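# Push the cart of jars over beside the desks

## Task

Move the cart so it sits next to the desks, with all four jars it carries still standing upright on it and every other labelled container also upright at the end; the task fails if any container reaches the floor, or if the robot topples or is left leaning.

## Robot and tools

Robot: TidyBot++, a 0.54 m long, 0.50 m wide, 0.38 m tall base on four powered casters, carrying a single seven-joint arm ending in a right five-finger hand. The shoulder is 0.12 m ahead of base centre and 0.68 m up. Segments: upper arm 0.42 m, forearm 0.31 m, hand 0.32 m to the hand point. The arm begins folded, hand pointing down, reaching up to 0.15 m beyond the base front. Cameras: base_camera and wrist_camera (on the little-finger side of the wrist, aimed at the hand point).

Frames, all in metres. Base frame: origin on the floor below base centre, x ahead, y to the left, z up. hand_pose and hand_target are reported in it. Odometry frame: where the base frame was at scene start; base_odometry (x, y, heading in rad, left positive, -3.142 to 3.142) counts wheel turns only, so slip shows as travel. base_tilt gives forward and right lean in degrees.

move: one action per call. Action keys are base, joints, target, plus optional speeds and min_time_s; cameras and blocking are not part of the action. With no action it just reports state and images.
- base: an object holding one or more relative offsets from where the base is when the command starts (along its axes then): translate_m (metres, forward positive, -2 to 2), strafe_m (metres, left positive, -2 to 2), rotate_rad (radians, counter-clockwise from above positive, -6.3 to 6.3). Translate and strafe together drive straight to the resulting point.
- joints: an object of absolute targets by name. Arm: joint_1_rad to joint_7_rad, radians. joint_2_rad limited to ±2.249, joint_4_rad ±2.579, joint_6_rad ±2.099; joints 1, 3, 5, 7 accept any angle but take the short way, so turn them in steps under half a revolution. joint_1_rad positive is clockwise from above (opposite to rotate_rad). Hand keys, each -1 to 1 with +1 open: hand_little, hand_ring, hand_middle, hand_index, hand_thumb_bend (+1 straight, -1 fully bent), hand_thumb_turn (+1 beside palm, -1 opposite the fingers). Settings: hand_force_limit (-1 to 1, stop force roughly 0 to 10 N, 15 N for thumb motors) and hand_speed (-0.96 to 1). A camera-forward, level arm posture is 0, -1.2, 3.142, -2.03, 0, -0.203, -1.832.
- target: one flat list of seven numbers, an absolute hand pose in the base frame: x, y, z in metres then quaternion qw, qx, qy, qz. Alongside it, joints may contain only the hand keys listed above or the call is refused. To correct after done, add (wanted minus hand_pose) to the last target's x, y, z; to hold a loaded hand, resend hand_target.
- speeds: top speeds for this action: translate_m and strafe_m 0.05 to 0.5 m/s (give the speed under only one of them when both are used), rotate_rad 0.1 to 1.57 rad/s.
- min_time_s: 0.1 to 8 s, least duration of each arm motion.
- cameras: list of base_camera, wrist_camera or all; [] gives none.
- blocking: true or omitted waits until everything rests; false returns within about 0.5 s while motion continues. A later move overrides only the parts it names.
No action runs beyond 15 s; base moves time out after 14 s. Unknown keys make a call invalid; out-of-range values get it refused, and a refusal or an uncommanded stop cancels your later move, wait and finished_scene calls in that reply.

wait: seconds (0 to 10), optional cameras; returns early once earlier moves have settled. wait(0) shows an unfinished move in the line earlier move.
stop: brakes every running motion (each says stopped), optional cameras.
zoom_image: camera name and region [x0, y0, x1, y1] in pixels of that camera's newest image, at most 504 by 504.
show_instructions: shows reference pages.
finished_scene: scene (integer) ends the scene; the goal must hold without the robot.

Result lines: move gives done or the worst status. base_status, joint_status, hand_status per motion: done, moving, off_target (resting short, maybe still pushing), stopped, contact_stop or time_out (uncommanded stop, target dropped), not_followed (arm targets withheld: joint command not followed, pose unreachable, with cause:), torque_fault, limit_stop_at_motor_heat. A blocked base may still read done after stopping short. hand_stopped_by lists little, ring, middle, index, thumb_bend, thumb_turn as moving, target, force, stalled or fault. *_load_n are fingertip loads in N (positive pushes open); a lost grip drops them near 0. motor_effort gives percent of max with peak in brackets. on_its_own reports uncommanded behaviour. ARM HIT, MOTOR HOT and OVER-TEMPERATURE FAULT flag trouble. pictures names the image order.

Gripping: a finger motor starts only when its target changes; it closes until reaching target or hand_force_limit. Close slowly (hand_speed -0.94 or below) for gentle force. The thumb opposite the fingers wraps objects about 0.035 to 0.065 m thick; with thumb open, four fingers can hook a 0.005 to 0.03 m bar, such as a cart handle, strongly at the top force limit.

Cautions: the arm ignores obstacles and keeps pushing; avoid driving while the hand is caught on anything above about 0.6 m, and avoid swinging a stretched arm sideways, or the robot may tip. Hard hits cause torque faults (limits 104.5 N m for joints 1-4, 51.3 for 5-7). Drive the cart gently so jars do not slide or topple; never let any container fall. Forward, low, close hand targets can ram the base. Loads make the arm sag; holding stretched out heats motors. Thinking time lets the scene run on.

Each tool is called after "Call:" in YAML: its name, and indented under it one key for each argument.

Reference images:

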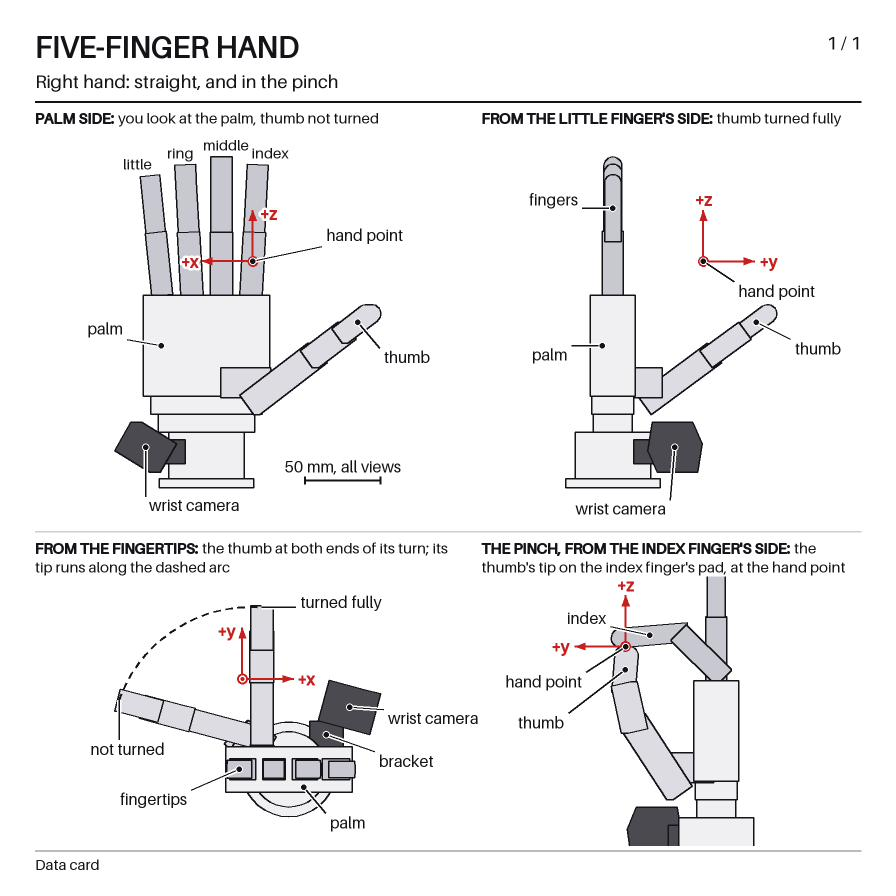

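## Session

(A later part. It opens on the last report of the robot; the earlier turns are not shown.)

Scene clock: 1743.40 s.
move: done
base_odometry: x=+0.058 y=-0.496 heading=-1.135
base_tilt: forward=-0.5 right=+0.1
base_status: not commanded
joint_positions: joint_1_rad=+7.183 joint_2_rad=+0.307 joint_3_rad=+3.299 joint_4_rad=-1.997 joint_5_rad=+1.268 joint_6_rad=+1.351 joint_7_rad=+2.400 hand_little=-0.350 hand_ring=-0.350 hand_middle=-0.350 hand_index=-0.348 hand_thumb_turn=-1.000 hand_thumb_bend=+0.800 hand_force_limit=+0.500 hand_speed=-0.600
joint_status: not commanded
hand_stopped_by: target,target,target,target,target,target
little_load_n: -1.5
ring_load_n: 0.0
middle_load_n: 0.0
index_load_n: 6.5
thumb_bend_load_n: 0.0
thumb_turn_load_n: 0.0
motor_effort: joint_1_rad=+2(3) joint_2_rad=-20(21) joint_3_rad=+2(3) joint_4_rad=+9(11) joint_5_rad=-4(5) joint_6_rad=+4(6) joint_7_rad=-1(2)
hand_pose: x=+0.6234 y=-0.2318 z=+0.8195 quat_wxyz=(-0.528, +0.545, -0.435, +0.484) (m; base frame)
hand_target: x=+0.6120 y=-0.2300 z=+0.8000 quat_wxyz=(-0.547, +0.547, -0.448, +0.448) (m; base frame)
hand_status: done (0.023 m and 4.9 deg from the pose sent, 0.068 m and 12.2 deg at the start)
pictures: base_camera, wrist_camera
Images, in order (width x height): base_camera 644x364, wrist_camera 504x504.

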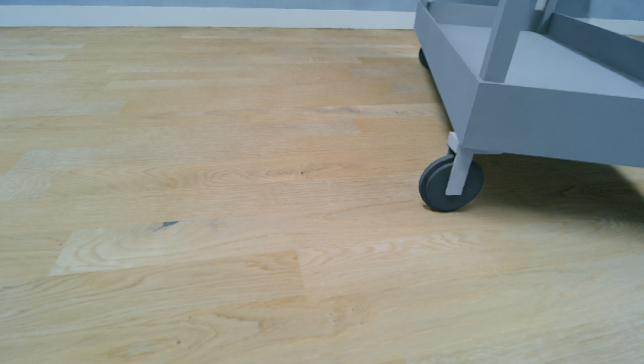

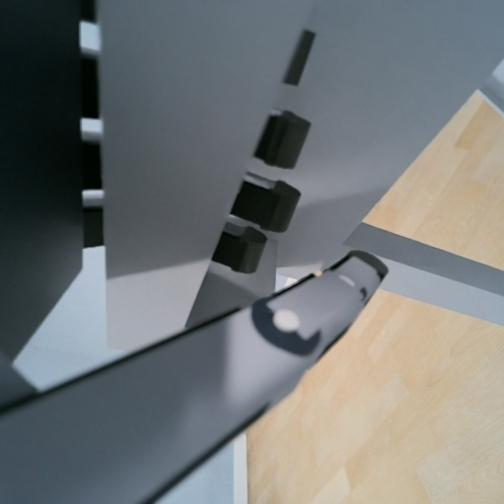

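Call:
move:
  joints: {"hand_thumb_bend": 1, "hand_little": 0, "hand_ring": 0, "hand_middle": 0, "hand_index": 0, "hand_speed": -0.5}

Call:
move:
  target: [0.618, -0.23, 0.818, -0.54, 0.54, -0.457, 0.457]
  min_time_s: 1
  cameras: ["wrist_camera"]

Call:
move:
  base: {"translate_m": 0.0, "strafe_m": -0.12}
  speeds: {"translate_m": 0.1}
  cameras: ["base_camera", "wrist_camera"]

Scene clock: 1757.53 s.
move: done
base_odometry: x=+0.058 y=-0.496 heading=-1.135
base_tilt: forward=-0.5 right=+0.1
base_status: not commanded
joint_positions: joint_1_rad=+7.212 joint_2_rad=+0.307 joint_3_rad=+3.300 joint_4_rad=-1.993 joint_5_rad=+1.285 joint_6_rad=+1.360 joint_7_rad=+2.380 hand_little=-0.004 hand_ring=+0.000 hand_middle=+0.000 hand_index=+0.001 hand_thumb_turn=-1.000 hand_thumb_bend=+1.000 hand_force_limit=+0.500 hand_speed=-0.500
joint_status: all done
hand_stopped_by: target,target,target,target,target,target
little_load_n: -11.0
ring_load_n: 0.0
middle_load_n: 0.0
index_load_n: 4.0
thumb_bend_load_n: 0.0
thumb_turn_load_n: 0.0
motor_effort: joint_1_rad=-2(3) joint_2_rad=-18(21) joint_3_rad=-1(2) joint_4_rad=+8(12) joint_5_rad=-1(7) joint_6_rad=+5(5) joint_7_rad=+1(2)
hand_pose: x=+0.6151 y=-0.2411 z=+0.8192 quat_wxyz=(-0.527, +0.542, -0.442, +0.483) (m; base frame)
hand_target: x=+0.6120 y=-0.2300 z=+0.8000 quat_wxyz=(-0.547, +0.547, -0.448, +0.448) (m; base frame)
hand_status: not commanded
pictures: none

Scene clock: 1758.83 s.
move: done
base_odometry: x=+0.058 y=-0.496 heading=-1.135
base_tilt: forward=-0.4 right=+0.0
base_status: not commanded
joint_positions: joint_1_rad=+7.187 joint_2_rad=+0.305 joint_3_rad=+3.332 joint_4_rad=-1.989 joint_5_rad=+1.285 joint_6_rad=+1.360 joint_7_rad=+2.353 hand_little=-0.004 hand_ring=+0.000 hand_middle=+0.000 hand_index=+0.001 hand_thumb_turn=-1.000 hand_thumb_bend=+1.000 hand_force_limit=+0.500 hand_speed=-0.500
joint_status: not commanded
hand_stopped_by: target,target,target,target,target,target
little_load_n: -4.5
ring_load_n: 0.0
middle_load_n: 0.0
index_load_n: 1.5
thumb_bend_load_n: 0.0
thumb_turn_load_n: 0.0
motor_effort: joint_1_rad=-2(2) joint_2_rad=-16(19) joint_3_rad=-1(2) joint_4_rad=+9(9) joint_5_rad=-3(3) joint_6_rad=+2(5) joint_7_rad=+0(1)
hand_pose: x=+0.6152 y=-0.2423 z=+0.8195 quat_wxyz=(-0.528, +0.538, -0.449, +0.479) (m; base frame)
hand_target: x=+0.6180 y=-0.2300 z=+0.8180 quat_wxyz=(-0.540, +0.540, -0.457, +0.457) (m; base frame)
hand_status: done (0.013 m and 3.0 deg from the pose sent, 0.012 m and 3.8 deg at the start)
pictures: wrist_camera
Images, in order (width x height): wrist_camera 504x504.

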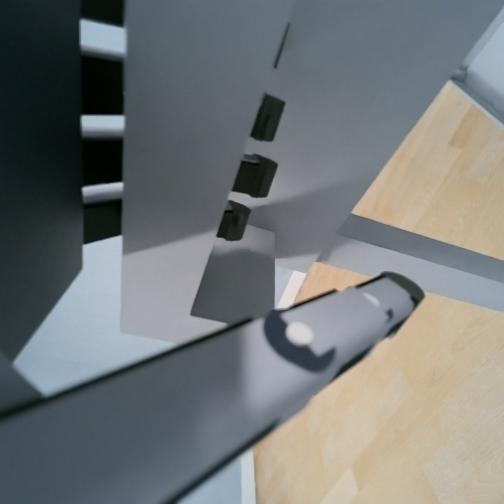

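Scene clock: 1760.60 s.
move: done
base_odometry: x=-0.050 y=-0.547 heading=-1.134
base_tilt: forward=-0.5 right=+0.0
base_status: done
joint_positions: joint_1_rad=+7.171 joint_2_rad=+0.301 joint_3_rad=+3.334 joint_4_rad=-1.989 joint_5_rad=+1.293 joint_6_rad=+1.361 joint_7_rad=+2.347 hand_little=-0.003 hand_ring=+0.000 hand_middle=+0.000 hand_index=+0.001 hand_thumb_turn=-1.000 hand_thumb_bend=+1.000 hand_force_limit=+0.500 hand_speed=-0.500
joint_status: not commanded
hand_stopped_by: target,target,target,target,target,target
little_load_n: 0.0
ring_load_n: 0.0
middle_load_n: 0.0
index_load_n: 0.0
thumb_bend_load_n: 0.0
thumb_turn_load_n: 0.0
motor_effort: joint_1_rad=-1(2) joint_2_rad=-21(23) joint_3_rad=+0(1) joint_4_rad=+11(12) joint_5_rad=-7(8) joint_6_rad=+5(6) joint_7_rad=-1(2)
hand_pose: x=+0.6176 y=-0.2325 z=+0.8197 quat_wxyz=(-0.533, +0.544, -0.445, +0.472) (m; base frame)
hand_target: x=+0.6180 y=-0.2300 z=+0.8180 quat_wxyz=(-0.540, +0.540, -0.457, +0.457) (m; base frame)
hand_status: not commanded
pictures: base_camera, wrist_camera
Images, in order (width x height): base_camera 644x364, wrist_camera 504x504.

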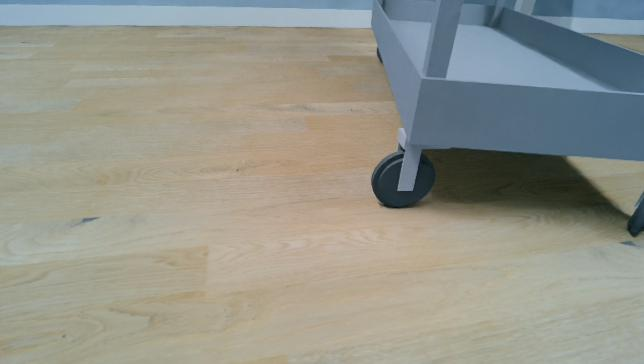

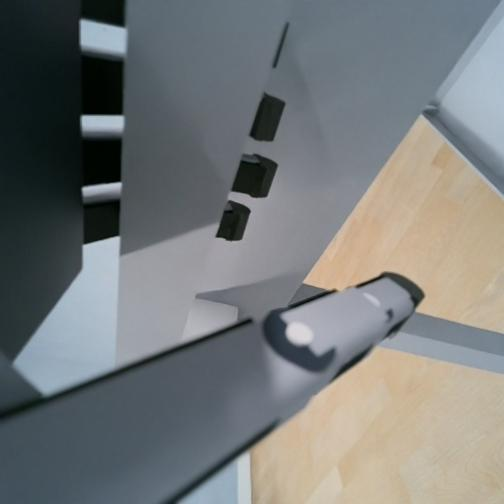

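Call:
move:
  base: {"translate_m": 0.0, "strafe_m": -0.1}
  speeds: {"translate_m": 0.1}

Call:
move:
  base: {"translate_m": -0.01, "strafe_m": -0.23}
  speeds: {"translate_m": 0.1}
  target: [0.632, 0.0, 0.818, -0.51, 0.51, -0.49, 0.49]
  min_time_s: 2.5
  cameras: ["base_camera", "wrist_camera"]

Scene clock: 1774.20 s.
move: done
base_odometry: x=-0.141 y=-0.589 heading=-1.133
base_tilt: forward=-0.4 right=+0.0
base_status: done
joint_positions: joint_1_rad=+7.168 joint_2_rad=+0.301 joint_3_rad=+3.335 joint_4_rad=-1.989 joint_5_rad=+1.293 joint_6_rad=+1.361 joint_7_rad=+2.347 hand_little=-0.003 hand_ring=+0.000 hand_middle=+0.000 hand_index=+0.001 hand_thumb_turn=-1.000 hand_thumb_bend=+1.000 hand_force_limit=+0.500 hand_speed=-0.500
joint_status: not commanded
hand_stopped_by: target,target,target,target,target,target
little_load_n: -0.5
ring_load_n: 0.0
middle_load_n: 0.0
index_load_n: 0.0
thumb_bend_load_n: 0.0
thumb_turn_load_n: 0.0
motor_effort: joint_1_rad=-1(2) joint_2_rad=-22(22) joint_3_rad=-1(1) joint_4_rad=+10(13) joint_5_rad=-6(9) joint_6_rad=+5(6) joint_7_rad=-1(1)
hand_pose: x=+0.6179 y=-0.2319 z=+0.8197 quat_wxyz=(-0.533, +0.544, -0.444, +0.472) (m; base frame)
hand_target: x=+0.6180 y=-0.2300 z=+0.8180 quat_wxyz=(-0.540, +0.540, -0.457, +0.457) (m; base frame)
hand_status: not commanded
pictures: none

Scene clock: 1777.30 s.
move: done
base_odometry: x=-0.353 y=-0.678 heading=-1.132
base_tilt: forward=-0.4 right=+0.1
base_status: done
joint_positions: joint_1_rad=+6.427 joint_2_rad=-0.019 joint_3_rad=+3.237 joint_4_rad=-2.370 joint_5_rad=+0.414 joint_6_rad=+0.892 joint_7_rad=+2.834 hand_little=-0.003 hand_ring=+0.000 hand_middle=+0.000 hand_index=+0.001 hand_thumb_turn=-1.000 hand_thumb_bend=+1.000 hand_force_limit=+0.500 hand_speed=-0.500
joint_status: not commanded
hand_stopped_by: target,target,target,target,target,target
little_load_n: 0.0
ring_load_n: 0.5
middle_load_n: 0.5
index_load_n: 3.5
thumb_bend_load_n: 0.0
thumb_turn_load_n: 0.0
motor_effort: joint_1_rad=+1(5) joint_2_rad=-14(23) joint_3_rad=+2(5) joint_4_rad=+10(15) joint_5_rad=-3(10) joint_6_rad=+6(11) joint_7_rad=+0(2)
hand_pose: x=+0.6512 y=+0.0076 z=+0.8423 quat_wxyz=(-0.541, +0.498, -0.469, +0.490) (m; base frame)
hand_target: x=+0.6320 y=+0.0000 z=+0.8180 quat_wxyz=(-0.510, +0.510, -0.490, +0.490) (m; base frame)
hand_status: done (0.032 m and 4.5 deg from the pose sent, 0.232 m and 7.3 deg at the start)
pictures: base_camera, wrist_camera
Images, in order (width x height): base_camera 644x364, wrist_camera 504x504.

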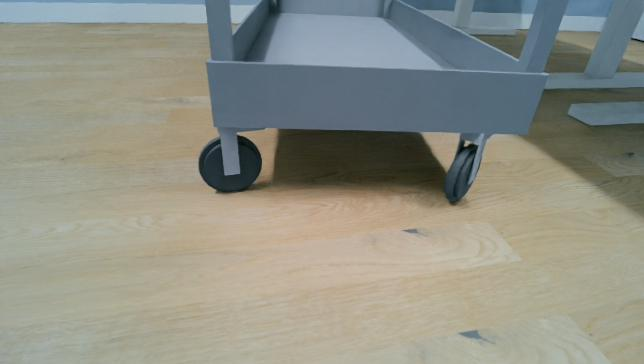

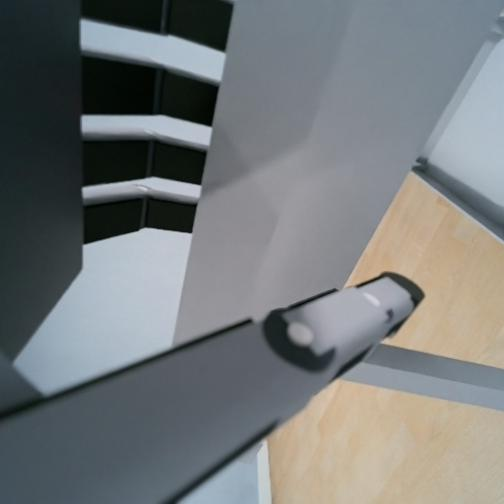

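Call:
move:
  target: [0.628, -0.005, 0.796, -0.5, 0.5, -0.5, 0.5]
  min_time_s: 1

Call:
move:
  joints: {"hand_thumb_bend": -0.6, "hand_little": -0.8, "hand_ring": -0.8, "hand_middle": -0.8, "hand_index": -0.8, "hand_force_limit": 0.5, "hand_speed": -0.75}
  cameras: ["wrist_camera"]

Call:
move:
  base: {"translate_m": 0.09, "strafe_m": 0.44, "rotate_rad": -0.3}
  speeds: {"translate_m": 0.2, "rotate_rad": 0.133}
  cameras: ["base_camera", "wrist_camera"]

Scene clock: 1789.77 s.
move: off_target
base_odometry: x=-0.353 y=-0.678 heading=-1.132
base_tilt: forward=-0.5 right=+0.1
base_status: not commanded
joint_positions: joint_1_rad=+6.386 joint_2_rad=-0.019 joint_3_rad=+3.233 joint_4_rad=-2.414 joint_5_rad=+0.301 joint_6_rad=+0.915 joint_7_rad=+2.935 hand_little=-0.003 hand_ring=+0.000 hand_middle=+0.000 hand_index=+0.001 hand_thumb_turn=-1.000 hand_thumb_bend=+1.000 hand_force_limit=+0.500 hand_speed=-0.500
joint_status: not commanded
hand_stopped_by: target,target,target,target,target,target
little_load_n: 3.5
ring_load_n: 2.5
middle_load_n: 0.0
index_load_n: 0.0
thumb_bend_load_n: 0.0
thumb_turn_load_n: 0.0
motor_effort: joint_1_rad=+2(3) joint_2_rad=-11(13) joint_3_rad=+3(3) joint_4_rad=+5(10) joint_5_rad=-3(4) joint_6_rad=+2(5) joint_7_rad=-1(2)
hand_pose: x=+0.6455 y=+0.0063 z=+0.8330 quat_wxyz=(-0.529, +0.492, -0.474, +0.504) (m; base frame)
hand_target: x=+0.6280 y=-0.0050 z=+0.7960 quat_wxyz=(-0.500, +0.500, -0.500, +0.500) (m; base frame)
hand_status: off_target (0.042 m and 4.5 deg from the pose sent, 0.053 m and 6.0 deg at the start)
pictures: none

Scene clock: 1794.50 s.
move: off_target
base_odometry: x=-0.353 y=-0.678 heading=-1.132
base_tilt: forward=-0.4 right=+0.1
base_status: not commanded
joint_positions: joint_1_rad=+6.387 joint_2_rad=-0.013 joint_3_rad=+3.237 joint_4_rad=-2.451 joint_5_rad=+0.283 joint_6_rad=+0.920 joint_7_rad=+2.958 hand_little=-0.800 hand_ring=-0.799 hand_middle=-0.800 hand_index=-0.800 hand_thumb_turn=-1.000 hand_thumb_bend=+0.496 hand_force_limit=+0.500 hand_speed=-0.750
joint_status: hand_thumb_bend off_target (ended at +0.496, target -0.600); the others done
hand_stopped_by: target,target,target,target,force,target
little_load_n: 1.0
ring_load_n: 2.5
middle_load_n: 0.5
index_load_n: 0.5
thumb_bend_load_n: 11.5
thumb_turn_load_n: 2.5
motor_effort: joint_1_rad=-1(3) joint_2_rad=-13(18) joint_3_rad=+0(3) joint_4_rad=+7(13) joint_5_rad=-2(3) joint_6_rad=+6(11) joint_7_rad=-2(5)
hand_pose: x=+0.6373 y=+0.0012 z=+0.8134 quat_wxyz=(-0.515, +0.497, -0.486, +0.501) (m; base frame)
hand_target: x=+0.6280 y=-0.0050 z=+0.7960 quat_wxyz=(-0.500, +0.500, -0.500, +0.500) (m; base frame)
hand_status: not commanded
pictures: wrist_camera
Images, in order (width x height): wrist_camera 504x504.

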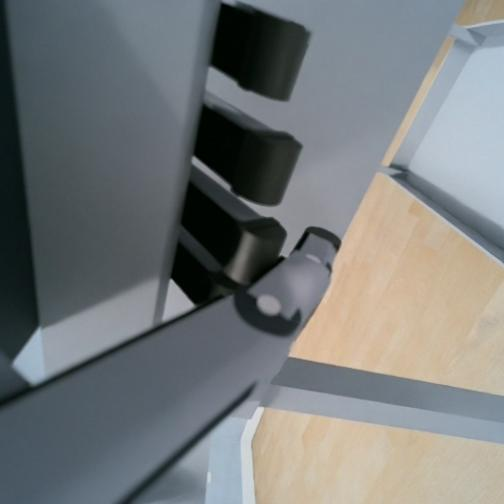

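Scene clock: 1797.53 s.
move: done
base_odometry: x=+0.083 y=-0.573 heading=-1.434
base_tilt: forward=-0.5 right=+0.0
base_status: done
joint_positions: joint_1_rad=+6.393 joint_2_rad=-0.015 joint_3_rad=+3.240 joint_4_rad=-2.454 joint_5_rad=+0.273 joint_6_rad=+0.920 joint_7_rad=+2.958 hand_little=-0.800 hand_ring=-0.799 hand_middle=-0.800 hand_index=-0.800 hand_thumb_turn=-1.000 hand_thumb_bend=+0.496 hand_force_limit=+0.500 hand_speed=-0.750
joint_status: not commanded
hand_stopped_by: target,target,target,target,force,target
little_load_n: 1.5
ring_load_n: 0.0
middle_load_n: 0.0
index_load_n: -2.5
thumb_bend_load_n: 12.0
thumb_turn_load_n: 2.5
motor_effort: joint_1_rad=-1(4) joint_2_rad=-9(14) joint_3_rad=+0(4) joint_4_rad=+11(13) joint_5_rad=-2(5) joint_6_rad=+5(8) joint_7_rad=-1(2)
hand_pose: x=+0.6365 y=-0.0059 z=+0.8136 quat_wxyz=(-0.513, +0.491, -0.492, +0.504) (m; base frame)
hand_target: x=+0.6280 y=-0.0050 z=+0.7960 quat_wxyz=(-0.500, +0.500, -0.500, +0.500) (m; base frame)
hand_status: not commanded
pictures: base_camera, wrist_camera
Images, in order (width x height): base_camera 644x364, wrist_camera 504x504.

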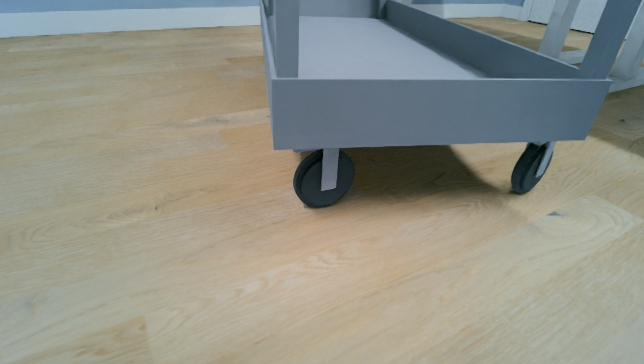

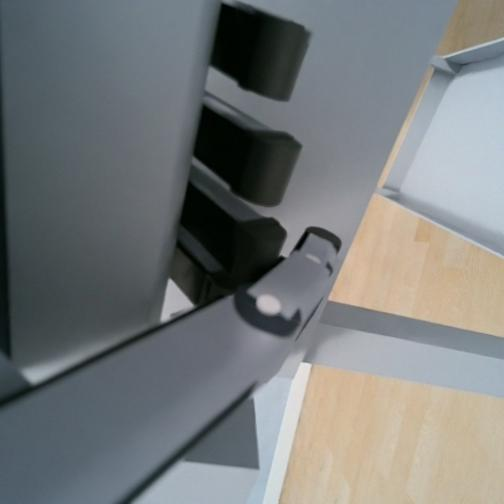

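Call:
move:
  base: {"translate_m": 0.15, "strafe_m": 0.0}
  speeds: {"translate_m": 0.15}
  cameras: ["base_camera"]

Call:
move:
  base: {"translate_m": 0.025, "strafe_m": -0.49, "rotate_rad": 0.33}
  speeds: {"translate_m": 0.2, "rotate_rad": 0.133}
  cameras: ["base_camera", "wrist_camera"]

Scene clock: 1812.80 s.
move: done
base_odometry: x=+0.104 y=-0.721 heading=-1.433
base_tilt: forward=-0.4 right=+0.0
base_status: done
joint_positions: joint_1_rad=+6.380 joint_2_rad=-0.032 joint_3_rad=+3.229 joint_4_rad=-2.470 joint_5_rad=+0.273 joint_6_rad=+0.920 joint_7_rad=+2.958 hand_little=-0.799 hand_ring=-0.799 hand_middle=-0.800 hand_index=-0.800 hand_thumb_turn=-1.000 hand_thumb_bend=+0.496 hand_force_limit=+0.500 hand_speed=-0.750
joint_status: not commanded
hand_stopped_by: target,target,target,target,force,target
little_load_n: 2.0
ring_load_n: 0.5
middle_load_n: 0.0
index_load_n: 0.0
thumb_bend_load_n: 12.0
thumb_turn_load_n: 2.5
motor_effort: joint_1_rad=+1(3) joint_2_rad=-10(14) joint_3_rad=+1(4) joint_4_rad=+10(17) joint_5_rad=-3(5) joint_6_rad=+5(7) joint_7_rad=-1(3)
hand_pose: x=+0.6298 y=+0.0076 z=+0.8139 quat_wxyz=(-0.519, +0.496, -0.486, +0.498) (m; base frame)
hand_target: x=+0.6280 y=-0.0050 z=+0.7960 quat_wxyz=(-0.500, +0.500, -0.500, +0.500) (m; base frame)
hand_status: not commanded
pictures: base_camera
Images, in order (width x height): base_camera 644x364.

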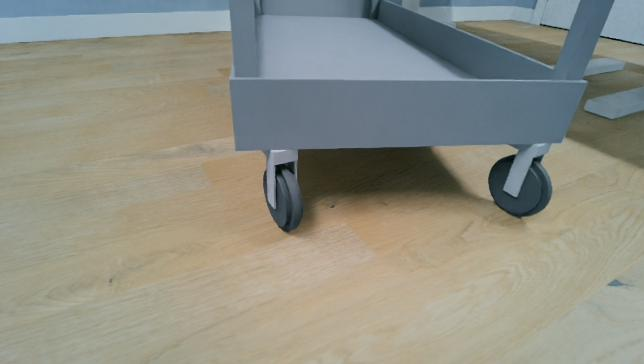

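Scene clock: 1816.03 s.
move: done
base_odometry: x=-0.378 y=-0.813 heading=-1.102
base_tilt: forward=-0.4 right=+0.1
base_status: done
joint_positions: joint_1_rad=+6.378 joint_2_rad=-0.032 joint_3_rad=+3.228 joint_4_rad=-2.470 joint_5_rad=+0.272 joint_6_rad=+0.920 joint_7_rad=+2.960 hand_little=-0.800 hand_ring=-0.799 hand_middle=-0.800 hand_index=-0.800 hand_thumb_turn=-1.000 hand_thumb_bend=+0.496 hand_force_limit=+0.500 hand_speed=-0.750
joint_status: not commanded
hand_stopped_by: target,target,target,target,force,target
little_load_n: 0.0
ring_load_n: 0.0
middle_load_n: 0.0
index_load_n: 2.5
thumb_bend_load_n: 11.5
thumb_turn_load_n: 2.5
motor_effort: joint_1_rad=+0(4) joint_2_rad=-10(13) joint_3_rad=+1(5) joint_4_rad=+9(10) joint_5_rad=-3(6) joint_6_rad=+5(7) joint_7_rad=-2(4)
hand_pose: x=+0.6298 y=+0.0088 z=+0.8139 quat_wxyz=(-0.519, +0.497, -0.485, +0.497) (m; base frame)
hand_target: x=+0.6280 y=-0.0050 z=+0.7960 quat_wxyz=(-0.500, +0.500, -0.500, +0.500) (m; base frame)
hand_status: not commanded
pictures: base_camera, wrist_camera
Images, in order (width x height): base_camera 644x364, wrist_camera 504x504.

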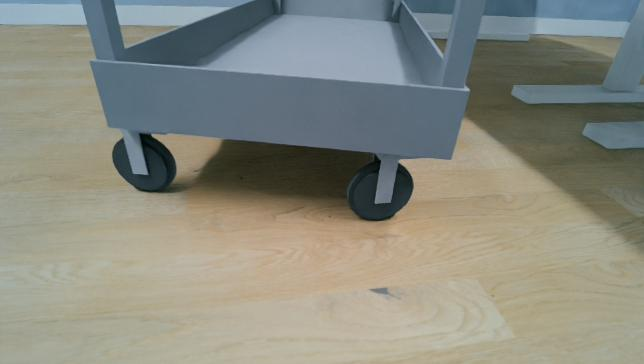

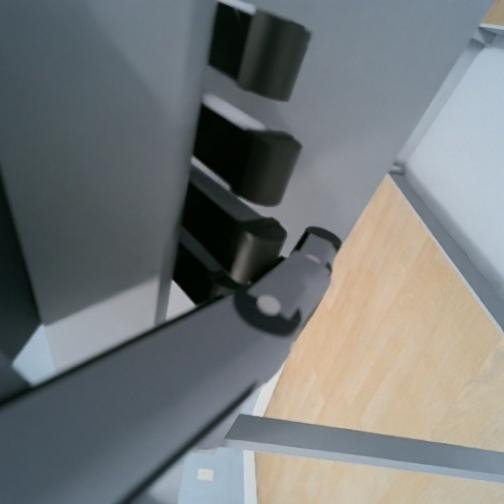

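Call:
move:
  base: {"translate_m": 0.053, "strafe_m": 0.52, "rotate_rad": -0.35}
  speeds: {"translate_m": 0.2, "rotate_rad": 0.133}
  cameras: ["base_camera"]

Call:
move:
  base: {"translate_m": 0.35, "strafe_m": -0.02}
  speeds: {"translate_m": 0.15}
  cameras: ["base_camera", "wrist_camera"]

Scene clock: 1848.50 s.
move: done
base_odometry: x=+0.110 y=-0.626 heading=-1.453
base_tilt: forward=-0.4 right=+0.0
base_status: done
joint_positions: joint_1_rad=+6.389 joint_2_rad=-0.030 joint_3_rad=+3.239 joint_4_rad=-2.469 joint_5_rad=+0.270 joint_6_rad=+0.920 joint_7_rad=+2.961 hand_little=-0.800 hand_ring=-0.799 hand_middle=-0.800 hand_index=-0.800 hand_thumb_turn=-1.000 hand_thumb_bend=+0.496 hand_force_limit=+0.500 hand_speed=-0.750
joint_status: not commanded
hand_stopped_by: target,target,target,target,force,target
little_load_n: 0.0
ring_load_n: 0.0
middle_load_n: 0.0
index_load_n: 0.0
thumb_bend_load_n: 12.0
thumb_turn_load_n: 2.5
motor_effort: joint_1_rad=-1(3) joint_2_rad=-11(14) joint_3_rad=+0(2) joint_4_rad=+10(12) joint_5_rad=-2(4) joint_6_rad=+6(8) joint_7_rad=-1(2)
hand_pose: x=+0.6304 y=-0.0030 z=+0.8139 quat_wxyz=(-0.514, +0.491, -0.491, +0.503) (m; base frame)
hand_target: x=+0.6280 y=-0.0050 z=+0.7960 quat_wxyz=(-0.500, +0.500, -0.500, +0.500) (m; base frame)
hand_status: not commanded
pictures: base_camera
Images, in order (width x height): base_camera 644x364.

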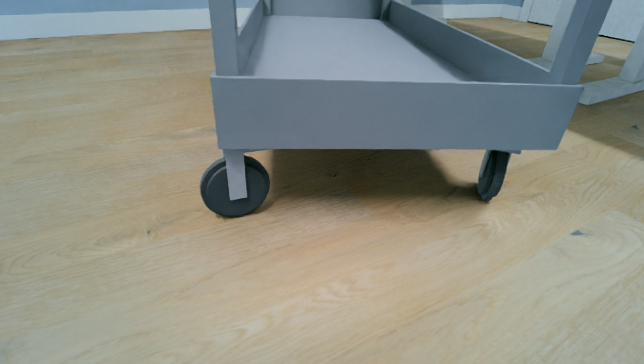

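Scene clock: 1851.57 s.
move: done
base_odometry: x=+0.131 y=-0.976 heading=-1.453
base_tilt: forward=-0.5 right=+0.0
base_status: done
joint_positions: joint_1_rad=+6.372 joint_2_rad=-0.032 joint_3_rad=+3.219 joint_4_rad=-2.471 joint_5_rad=+0.269 joint_6_rad=+0.920 joint_7_rad=+2.961 hand_little=-0.798 hand_ring=-0.799 hand_middle=-0.800 hand_index=-0.801 hand_thumb_turn=-1.000 hand_thumb_bend=+0.496 hand_force_limit=+0.500 hand_speed=-0.750
joint_status: not commanded
hand_stopped_by: target,target,target,target,force,target
little_load_n: 21.0
ring_load_n: 0.5
middle_load_n: 0.0
index_load_n: -9.0
thumb_bend_load_n: 11.5
thumb_turn_load_n: 2.5
motor_effort: joint_1_rad=+3(5) joint_2_rad=-9(15) joint_3_rad=+4(5) joint_4_rad=+10(18) joint_5_rad=-6(8) joint_6_rad=+4(7) joint_7_rad=+1(2)
hand_pose: x=+0.6291 y=+0.0156 z=+0.8138 quat_wxyz=(-0.523, +0.500, -0.483, +0.494) (m; base frame)
hand_target: x=+0.6280 y=-0.0050 z=+0.7960 quat_wxyz=(-0.500, +0.500, -0.500, +0.500) (m; base frame)
hand_status: not commanded
pictures: base_camera, wrist_camera
Images, in order (width x height): base_camera 644x364, wrist_camera 504x504.

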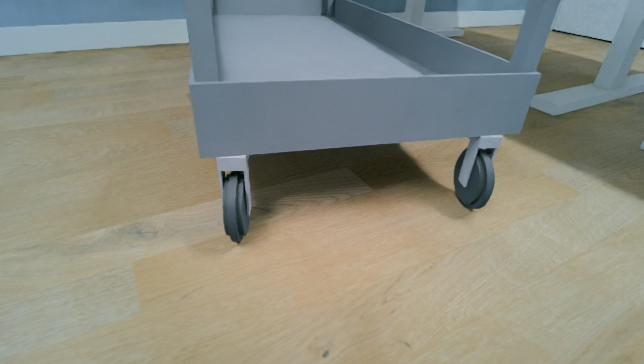

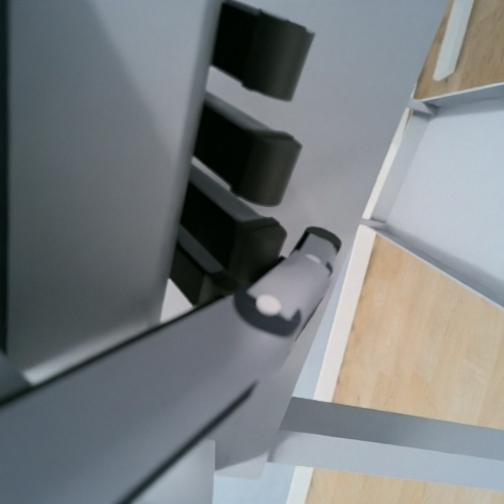

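Call:
move:
  base: {"translate_m": 0.03, "strafe_m": -0.519, "rotate_rad": 0.33}
  speeds: {"translate_m": 0.2, "rotate_rad": 0.133}
  cameras: ["base_camera"]

Call:
move:
  base: {"translate_m": 0.045, "strafe_m": -0.519, "rotate_rad": 0.35}
  speeds: {"translate_m": 0.2, "rotate_rad": 0.133}
  cameras: ["base_camera", "wrist_camera"]

Scene clock: 1870.73 s.
move: done
base_odometry: x=-0.381 y=-1.066 heading=-1.122
base_tilt: forward=-0.4 right=+0.0
base_status: done
joint_positions: joint_1_rad=+6.385 joint_2_rad=-0.033 joint_3_rad=+3.234 joint_4_rad=-2.471 joint_5_rad=+0.269 joint_6_rad=+0.920 joint_7_rad=+2.961 hand_little=-0.800 hand_ring=-0.799 hand_middle=-0.800 hand_index=-0.800 hand_thumb_turn=-1.000 hand_thumb_bend=+0.496 hand_force_limit=+0.500 hand_speed=-0.750
joint_status: not commanded
hand_stopped_by: target,target,target,target,force,target
little_load_n: 0.0
ring_load_n: 0.0
middle_load_n: 0.5
index_load_n: -0.5
thumb_bend_load_n: 11.5
thumb_turn_load_n: 2.5
motor_effort: joint_1_rad=+0(5) joint_2_rad=-8(13) joint_3_rad=+1(7) joint_4_rad=+10(15) joint_5_rad=-2(8) joint_6_rad=+4(6) joint_7_rad=-2(2)
hand_pose: x=+0.6294 y=+0.0017 z=+0.8138 quat_wxyz=(-0.516, +0.493, -0.489, +0.501) (m; base frame)
hand_target: x=+0.6280 y=-0.0050 z=+0.7960 quat_wxyz=(-0.500, +0.500, -0.500, +0.500) (m; base frame)
hand_status: not commanded
pictures: base_camera
Images, in order (width x height): base_camera 644x364.

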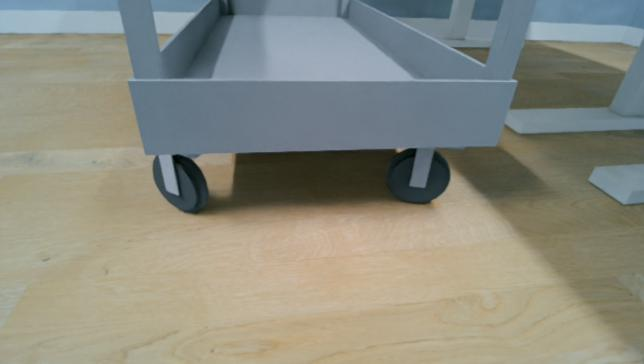

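Scene clock: 1874.07 s.
move: done
base_odometry: x=-0.829 y=-1.332 heading=-0.771
base_tilt: forward=-0.4 right=+0.1
base_status: done
joint_positions: joint_1_rad=+6.381 joint_2_rad=-0.033 joint_3_rad=+3.230 joint_4_rad=-2.471 joint_5_rad=+0.269 joint_6_rad=+0.920 joint_7_rad=+2.961 hand_little=-0.800 hand_ring=-0.799 hand_middle=-0.800 hand_index=-0.800 hand_thumb_turn=-1.000 hand_thumb_bend=+0.496 hand_force_limit=+0.500 hand_speed=-0.750
joint_status: not commanded
hand_stopped_by: target,target,target,target,force,target
little_load_n: -2.0
ring_load_n: 0.0
middle_load_n: 0.0
index_load_n: 0.0
thumb_bend_load_n: 11.5
thumb_turn_load_n: 2.5
motor_effort: joint_1_rad=+0(5) joint_2_rad=-7(11) joint_3_rad=+1(6) joint_4_rad=+11(13) joint_5_rad=-2(7) joint_6_rad=+4(5) joint_7_rad=-1(2)
hand_pose: x=+0.6293 y=+0.0057 z=+0.8139 quat_wxyz=(-0.518, +0.495, -0.487, +0.499) (m; base frame)
hand_target: x=+0.6280 y=-0.0050 z=+0.7960 quat_wxyz=(-0.500, +0.500, -0.500, +0.500) (m; base frame)
hand_status: not commanded
pictures: base_camera, wrist_camera
Images, in order (width x height): base_camera 644x364, wrist_camera 504x504.

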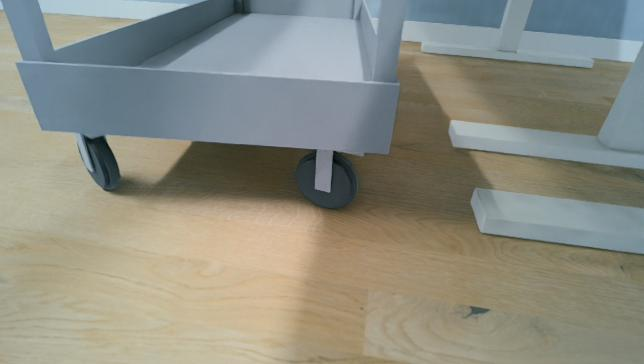

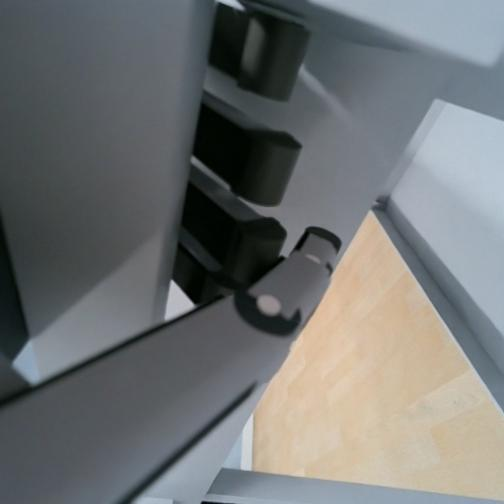

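Call:
move:
  joints: {"hand_thumb_bend": 1, "hand_little": 0, "hand_ring": 0, "hand_middle": 0, "hand_index": 0, "hand_speed": -0.3}

Call:
move:
  joints: {"hand_thumb_turn": 1}
  cameras: ["wrist_camera"]

Call:
move:
  target: [0.630, 0.0, 0.87, -0.51, 0.495, -0.49, 0.505]
  min_time_s: 1.5
  cameras: ["wrist_camera"]

Scene clock: 1886.87 s.
move: done
base_odometry: x=-0.829 y=-1.332 heading=-0.771
base_tilt: forward=-0.4 right=+0.0
base_status: not commanded
joint_positions: joint_1_rad=+6.383 joint_2_rad=-0.026 joint_3_rad=+3.232 joint_4_rad=-2.466 joint_5_rad=+0.268 joint_6_rad=+0.923 joint_7_rad=+2.961 hand_little=+0.000 hand_ring=+0.000 hand_middle=+0.000 hand_index=+0.000 hand_thumb_turn=-1.000 hand_thumb_bend=+1.000 hand_force_limit=+0.500 hand_speed=-0.300
joint_status: all done
hand_stopped_by: target,target,target,target,target,target
little_load_n: 0.0
ring_load_n: -1.5
middle_load_n: -1.5
index_load_n: 1.0
thumb_bend_load_n: 0.0
thumb_turn_load_n: 0.0
motor_effort: joint_1_rad=-1(3) joint_2_rad=-11(13) joint_3_rad=+0(2) joint_4_rad=+10(17) joint_5_rad=-2(3) joint_6_rad=+6(8) joint_7_rad=+0(3)
hand_pose: x=+0.6318 y=+0.0034 z=+0.8139 quat_wxyz=(-0.517, +0.494, -0.488, +0.500) (m; base frame)
hand_target: x=+0.6280 y=-0.0050 z=+0.7960 quat_wxyz=(-0.500, +0.500, -0.500, +0.500) (m; base frame)
hand_status: not commanded
pictures: none

Scene clock: 1888.83 s.
move: done
base_odometry: x=-0.829 y=-1.332 heading=-0.771
base_tilt: forward=-0.4 right=+0.0
base_status: not commanded
joint_positions: joint_1_rad=+6.383 joint_2_rad=-0.026 joint_3_rad=+3.232 joint_4_rad=-2.466 joint_5_rad=+0.268 joint_6_rad=+0.923 joint_7_rad=+2.961 hand_little=+0.000 hand_ring=+0.000 hand_middle=+0.000 hand_index=+0.000 hand_thumb_turn=+1.000 hand_thumb_bend=+1.000 hand_force_limit=+0.500 hand_speed=-0.300
joint_status: all done
hand_stopped_by: target,target,target,target,target,target
little_load_n: 0.0
ring_load_n: -1.0
middle_load_n: -1.5
index_load_n: 1.0
thumb_bend_load_n: 0.0
thumb_turn_load_n: 0.0
motor_effort: joint_1_rad=-1(1) joint_2_rad=-10(11) joint_3_rad=+0(0) joint_4_rad=+10(10) joint_5_rad=-2(2) joint_6_rad=+6(6) joint_7_rad=+0(1)
hand_pose: x=+0.6318 y=+0.0034 z=+0.8139 quat_wxyz=(-0.517, +0.494, -0.488, +0.500) (m; base frame)
hand_target: x=+0.6280 y=-0.0050 z=+0.7960 quat_wxyz=(-0.500, +0.500, -0.500, +0.500) (m; base frame)
hand_status: not commanded
pictures: wrist_camera
Images, in order (width x height): wrist_camera 504x504.

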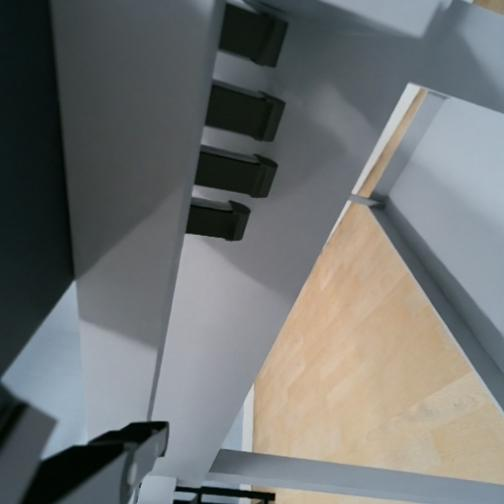

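Scene clock: 1890.67 s.
move: done
base_odometry: x=-0.829 y=-1.332 heading=-0.771
base_tilt: forward=-0.5 right=+0.1
base_status: not commanded
joint_positions: joint_1_rad=+6.486 joint_2_rad=-0.133 joint_3_rad=+3.128 joint_4_rad=-2.362 joint_5_rad=+0.292 joint_6_rad=+0.707 joint_7_rad=+2.917 hand_little=+0.000 hand_ring=+0.000 hand_middle=+0.000 hand_index=+0.000 hand_thumb_turn=+1.000 hand_thumb_bend=+1.000 hand_force_limit=+0.500 hand_speed=-0.300
joint_status: not commanded
hand_stopped_by: target,target,target,target,target,target
little_load_n: 0.0
ring_load_n: 0.0
middle_load_n: -1.5
index_load_n: 0.0
thumb_bend_load_n: 0.0
thumb_turn_load_n: -0.5
motor_effort: joint_1_rad=+0(1) joint_2_rad=-10(13) joint_3_rad=+1(2) joint_4_rad=+14(15) joint_5_rad=-3(3) joint_6_rad=+8(9) joint_7_rad=+0(1)
hand_pose: x=+0.6321 y=-0.0044 z=+0.8543 quat_wxyz=(-0.504, +0.495, -0.492, +0.508) (m; base frame)
hand_target: x=+0.6300 y=+0.0000 z=+0.8700 quat_wxyz=(-0.510, +0.495, -0.490, +0.505) (m; base frame)
hand_status: done (0.016 m and 0.8 deg from the pose sent, 0.056 m and 1.1 deg at the start)
pictures: wrist_camera
Images, in order (width x height): wrist_camera 504x504.

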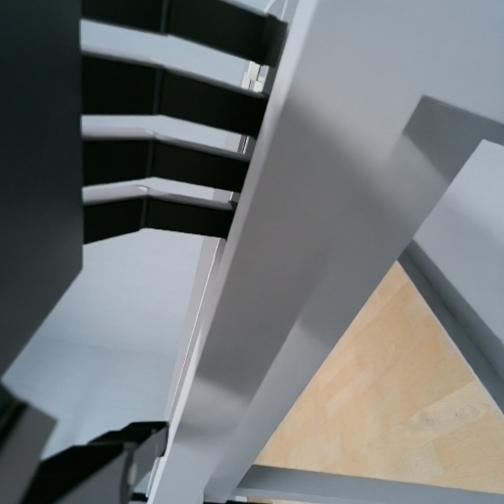

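Good. Raise fully, straighten, back off, look around.

Call:
move:
  target: [0.630, 0.0, 0.95, -0.51, 0.495, -0.49, 0.505]
  min_time_s: 1.5

Call:
move:
  base: {"translate_m": -0.35, "strafe_m": 0.05}
  speeds: {"translate_m": 0.3}

Call:
move:
  joints: {"joint_1_rad": 0, "joint_2_rad": -1.2, "joint_3_rad": 3.142, "joint_4_rad": -2.03, "joint_5_rad": 0, "joint_6_rad": -0.4, "joint_7_rad": -1.832}
  min_time_s: 2.5
  cameras: ["wrist_camera", "base_camera"]

Scene clock: 1898.97 s.
move: done
base_odometry: x=-0.829 y=-1.332 heading=-0.771
base_tilt: forward=-0.5 right=+0.1
base_status: not commanded
joint_positions: joint_1_rad=+6.488 joint_2_rad=-0.237 joint_3_rad=+3.128 joint_4_rad=-2.142 joint_5_rad=+0.535 joint_6_rad=+0.423 joint_7_rad=+2.643 hand_little=+0.000 hand_ring=+0.000 hand_middle=+0.000 hand_index=+0.000 hand_thumb_turn=+1.000 hand_thumb_bend=+1.000 hand_force_limit=+0.500 hand_speed=-0.300
joint_status: not commanded
hand_stopped_by: target,target,target,target,target,target
little_load_n: 0.0
ring_load_n: 0.0
middle_load_n: 0.0
index_load_n: 0.0
thumb_bend_load_n: 0.0
thumb_turn_load_n: 0.0
motor_effort: joint_1_rad=+0(2) joint_2_rad=-9(11) joint_3_rad=+1(1) joint_4_rad=+16(18) joint_5_rad=-3(3) joint_6_rad=+7(10) joint_7_rad=+0(2)
hand_pose: x=+0.6371 y=+0.0009 z=+0.9379 quat_wxyz=(-0.511, +0.498, -0.485, +0.505) (m; base frame)
hand_target: x=+0.6300 y=+0.0000 z=+0.9500 quat_wxyz=(-0.510, +0.495, -0.490, +0.505) (m; base frame)
hand_status: done (0.014 m and 0.6 deg from the pose sent, 0.096 m and 0.8 deg at the start)
pictures: none

Scene clock: 1903.00 s.
move: time_out
base_odometry: x=-0.846 y=-1.307 heading=-0.752
base_tilt: forward=-0.5 right=+0.1
base_status: translate_m time_out (by the wheels' count: -0.030 of -0.350); strafe_m time_out (by the wheels' count: +0.006 of +0.050)
joint_positions: joint_1_rad=+6.482 joint_2_rad=-0.254 joint_3_rad=+3.133 joint_4_rad=-2.139 joint_5_rad=+0.537 joint_6_rad=+0.418 joint_7_rad=+2.642 hand_little=+0.000 hand_ring=+0.000 hand_middle=+0.000 hand_index=+0.000 hand_thumb_turn=+1.000 hand_thumb_bend=+1.000 hand_force_limit=+0.500 hand_speed=-0.300
joint_status: not commanded
hand_stopped_by: target,target,target,target,target,target
little_load_n: 0.0
ring_load_n: 0.0
middle_load_n: 0.0
index_load_n: 0.0
thumb_bend_load_n: 0.0
thumb_turn_load_n: 0.0
motor_effort: joint_1_rad=+0(4) joint_2_rad=-9(22) joint_3_rad=+1(3) joint_4_rad=+15(18) joint_5_rad=-3(3) joint_6_rad=+7(8) joint_7_rad=+0(2)
hand_pose: x=+0.6330 y=+0.0018 z=+0.9472 quat_wxyz=(-0.514, +0.495, -0.480, +0.510) (m; base frame)
hand_target: x=+0.6300 y=+0.0000 z=+0.9500 quat_wxyz=(-0.510, +0.495, -0.490, +0.505) (m; base frame)
hand_status: not commanded
pictures: none

not run: a stop that you did not command came earlier in this reply.

Call:
move:
  base: {"translate_m": 0.02, "strafe_m": 0.1}
  speeds: {"translate_m": 0.2}

Call:
move:
  base: {"translate_m": -0.3, "strafe_m": 0.15}
  speeds: {"translate_m": 0.25}

Call:
move:
  joints: {"joint_1_rad": 0.6, "joint_2_rad": -1.2, "joint_3_rad": 3.142, "joint_4_rad": -2.03, "joint_5_rad": 0, "joint_6_rad": -0.4, "joint_7_rad": -1.832}
  min_time_s: 2.5
  cameras: ["wrist_camera", "base_camera"]

Scene clock: 1910.93 s.
move: done
base_odometry: x=-0.763 y=-1.247 heading=-0.752
base_tilt: forward=-0.4 right=+0.0
base_status: done
joint_positions: joint_1_rad=+6.482 joint_2_rad=-0.254 joint_3_rad=+3.135 joint_4_rad=-2.139 joint_5_rad=+0.538 joint_6_rad=+0.417 joint_7_rad=+2.642 hand_little=+0.000 hand_ring=+0.000 hand_middle=+0.000 hand_index=+0.000 hand_thumb_turn=+1.000 hand_thumb_bend=+1.000 hand_force_limit=+0.500 hand_speed=-0.300
joint_status: not commanded
hand_stopped_by: target,target,target,target,target,target
little_load_n: 0.0
ring_load_n: 0.0
middle_load_n: 0.0
index_load_n: 0.0
thumb_bend_load_n: 0.0
thumb_turn_load_n: 0.0
motor_effort: joint_1_rad=+0(2) joint_2_rad=-10(10) joint_3_rad=+1(2) joint_4_rad=+16(16) joint_5_rad=-3(4) joint_6_rad=+7(7) joint_7_rad=+0(1)
hand_pose: x=+0.6330 y=+0.0006 z=+0.9471 quat_wxyz=(-0.513, +0.495, -0.480, +0.511) (m; base frame)
hand_target: x=+0.6300 y=+0.0000 z=+0.9500 quat_wxyz=(-0.510, +0.495, -0.490, +0.505) (m; base frame)
hand_status: not commanded
pictures: none

Scene clock: 1913.13 s.
move: done
base_odometry: x=-0.880 y=-0.932 heading=-0.752
base_tilt: forward=-0.5 right=+0.1
base_status: done
joint_positions: joint_1_rad=+6.482 joint_2_rad=-0.255 joint_3_rad=+3.135 joint_4_rad=-2.138 joint_5_rad=+0.538 joint_6_rad=+0.417 joint_7_rad=+2.642 hand_little=+0.000 hand_ring=+0.000 hand_middle=+0.000 hand_index=+0.000 hand_thumb_turn=+1.000 hand_thumb_bend=+1.000 hand_force_limit=+0.500 hand_speed=-0.300
joint_status: not commanded
hand_stopped_by: target,target,target,target,target,target
little_load_n: 0.0
ring_load_n: 0.0
middle_load_n: 0.0
index_load_n: 0.0
thumb_bend_load_n: 0.0
thumb_turn_load_n: 0.0
motor_effort: joint_1_rad=+0(1) joint_2_rad=-10(13) joint_3_rad=+1(1) joint_4_rad=+16(17) joint_5_rad=-3(3) joint_6_rad=+7(7) joint_7_rad=-1(2)
hand_pose: x=+0.6327 y=+0.0006 z=+0.9477 quat_wxyz=(-0.514, +0.495, -0.480, +0.511) (m; base frame)
hand_target: x=+0.6300 y=+0.0000 z=+0.9500 quat_wxyz=(-0.510, +0.495, -0.490, +0.505) (m; base frame)
hand_status: not commanded
pictures: none

Scene clock: 1916.33 s.
move: done
base_odometry: x=-0.880 y=-0.932 heading=-0.752
base_tilt: forward=-0.5 right=+0.0
base_status: not commanded
joint_positions: joint_1_rad=+6.868 joint_2_rad=-1.176 joint_3_rad=+3.135 joint_4_rad=-2.054 joint_5_rad=+0.046 joint_6_rad=-0.343 joint_7_rad=+4.392 hand_little=+0.000 hand_ring=+0.000 hand_middle=+0.000 hand_index=+0.000 hand_thumb_turn=+1.000 hand_thumb_bend=+1.000 hand_force_limit=+0.500 hand_speed=-0.300
joint_status: all done
hand_stopped_by: target,target,target,target,target,target
little_load_n: -0.5
ring_load_n: 0.0
middle_load_n: 0.0
index_load_n: 0.0
thumb_bend_load_n: 0.0
thumb_turn_load_n: 0.0
motor_effort: joint_1_rad=-1(2) joint_2_rad=+14(17) joint_3_rad=+1(2) joint_4_rad=+13(18) joint_5_rad=-2(4) joint_6_rad=+7(8) joint_7_rad=+0(2)
hand_pose: x=+0.2340 y=-0.1362 z=+1.1117 quat_wxyz=(+0.131, +0.519, -0.242, +0.809) (m; base frame)
hand_target: x=+0.2221 y=-0.1300 z=+1.1114 quat_wxyz=(+0.138, +0.524, -0.241, +0.805) (m; base frame)
hand_status: not commanded
pictures: base_camera, wrist_camera
Images, in order (width x height): base_camera 644x364, wrist_camera 504x504.

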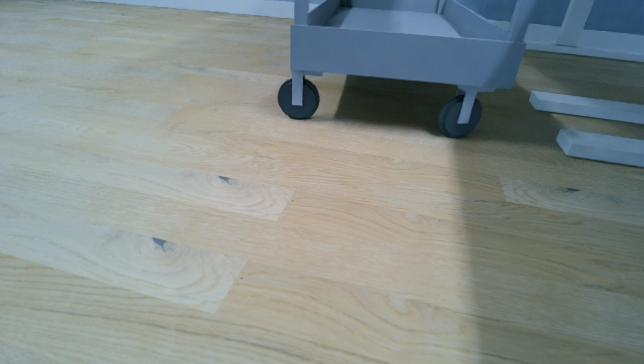

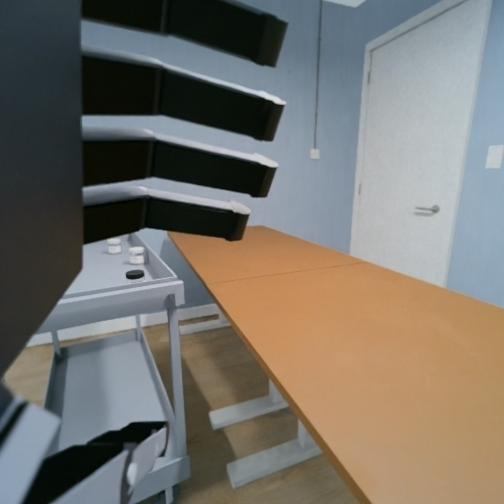

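Call:
finished_scene:
  scene: 1

The scene is finished: the task was done.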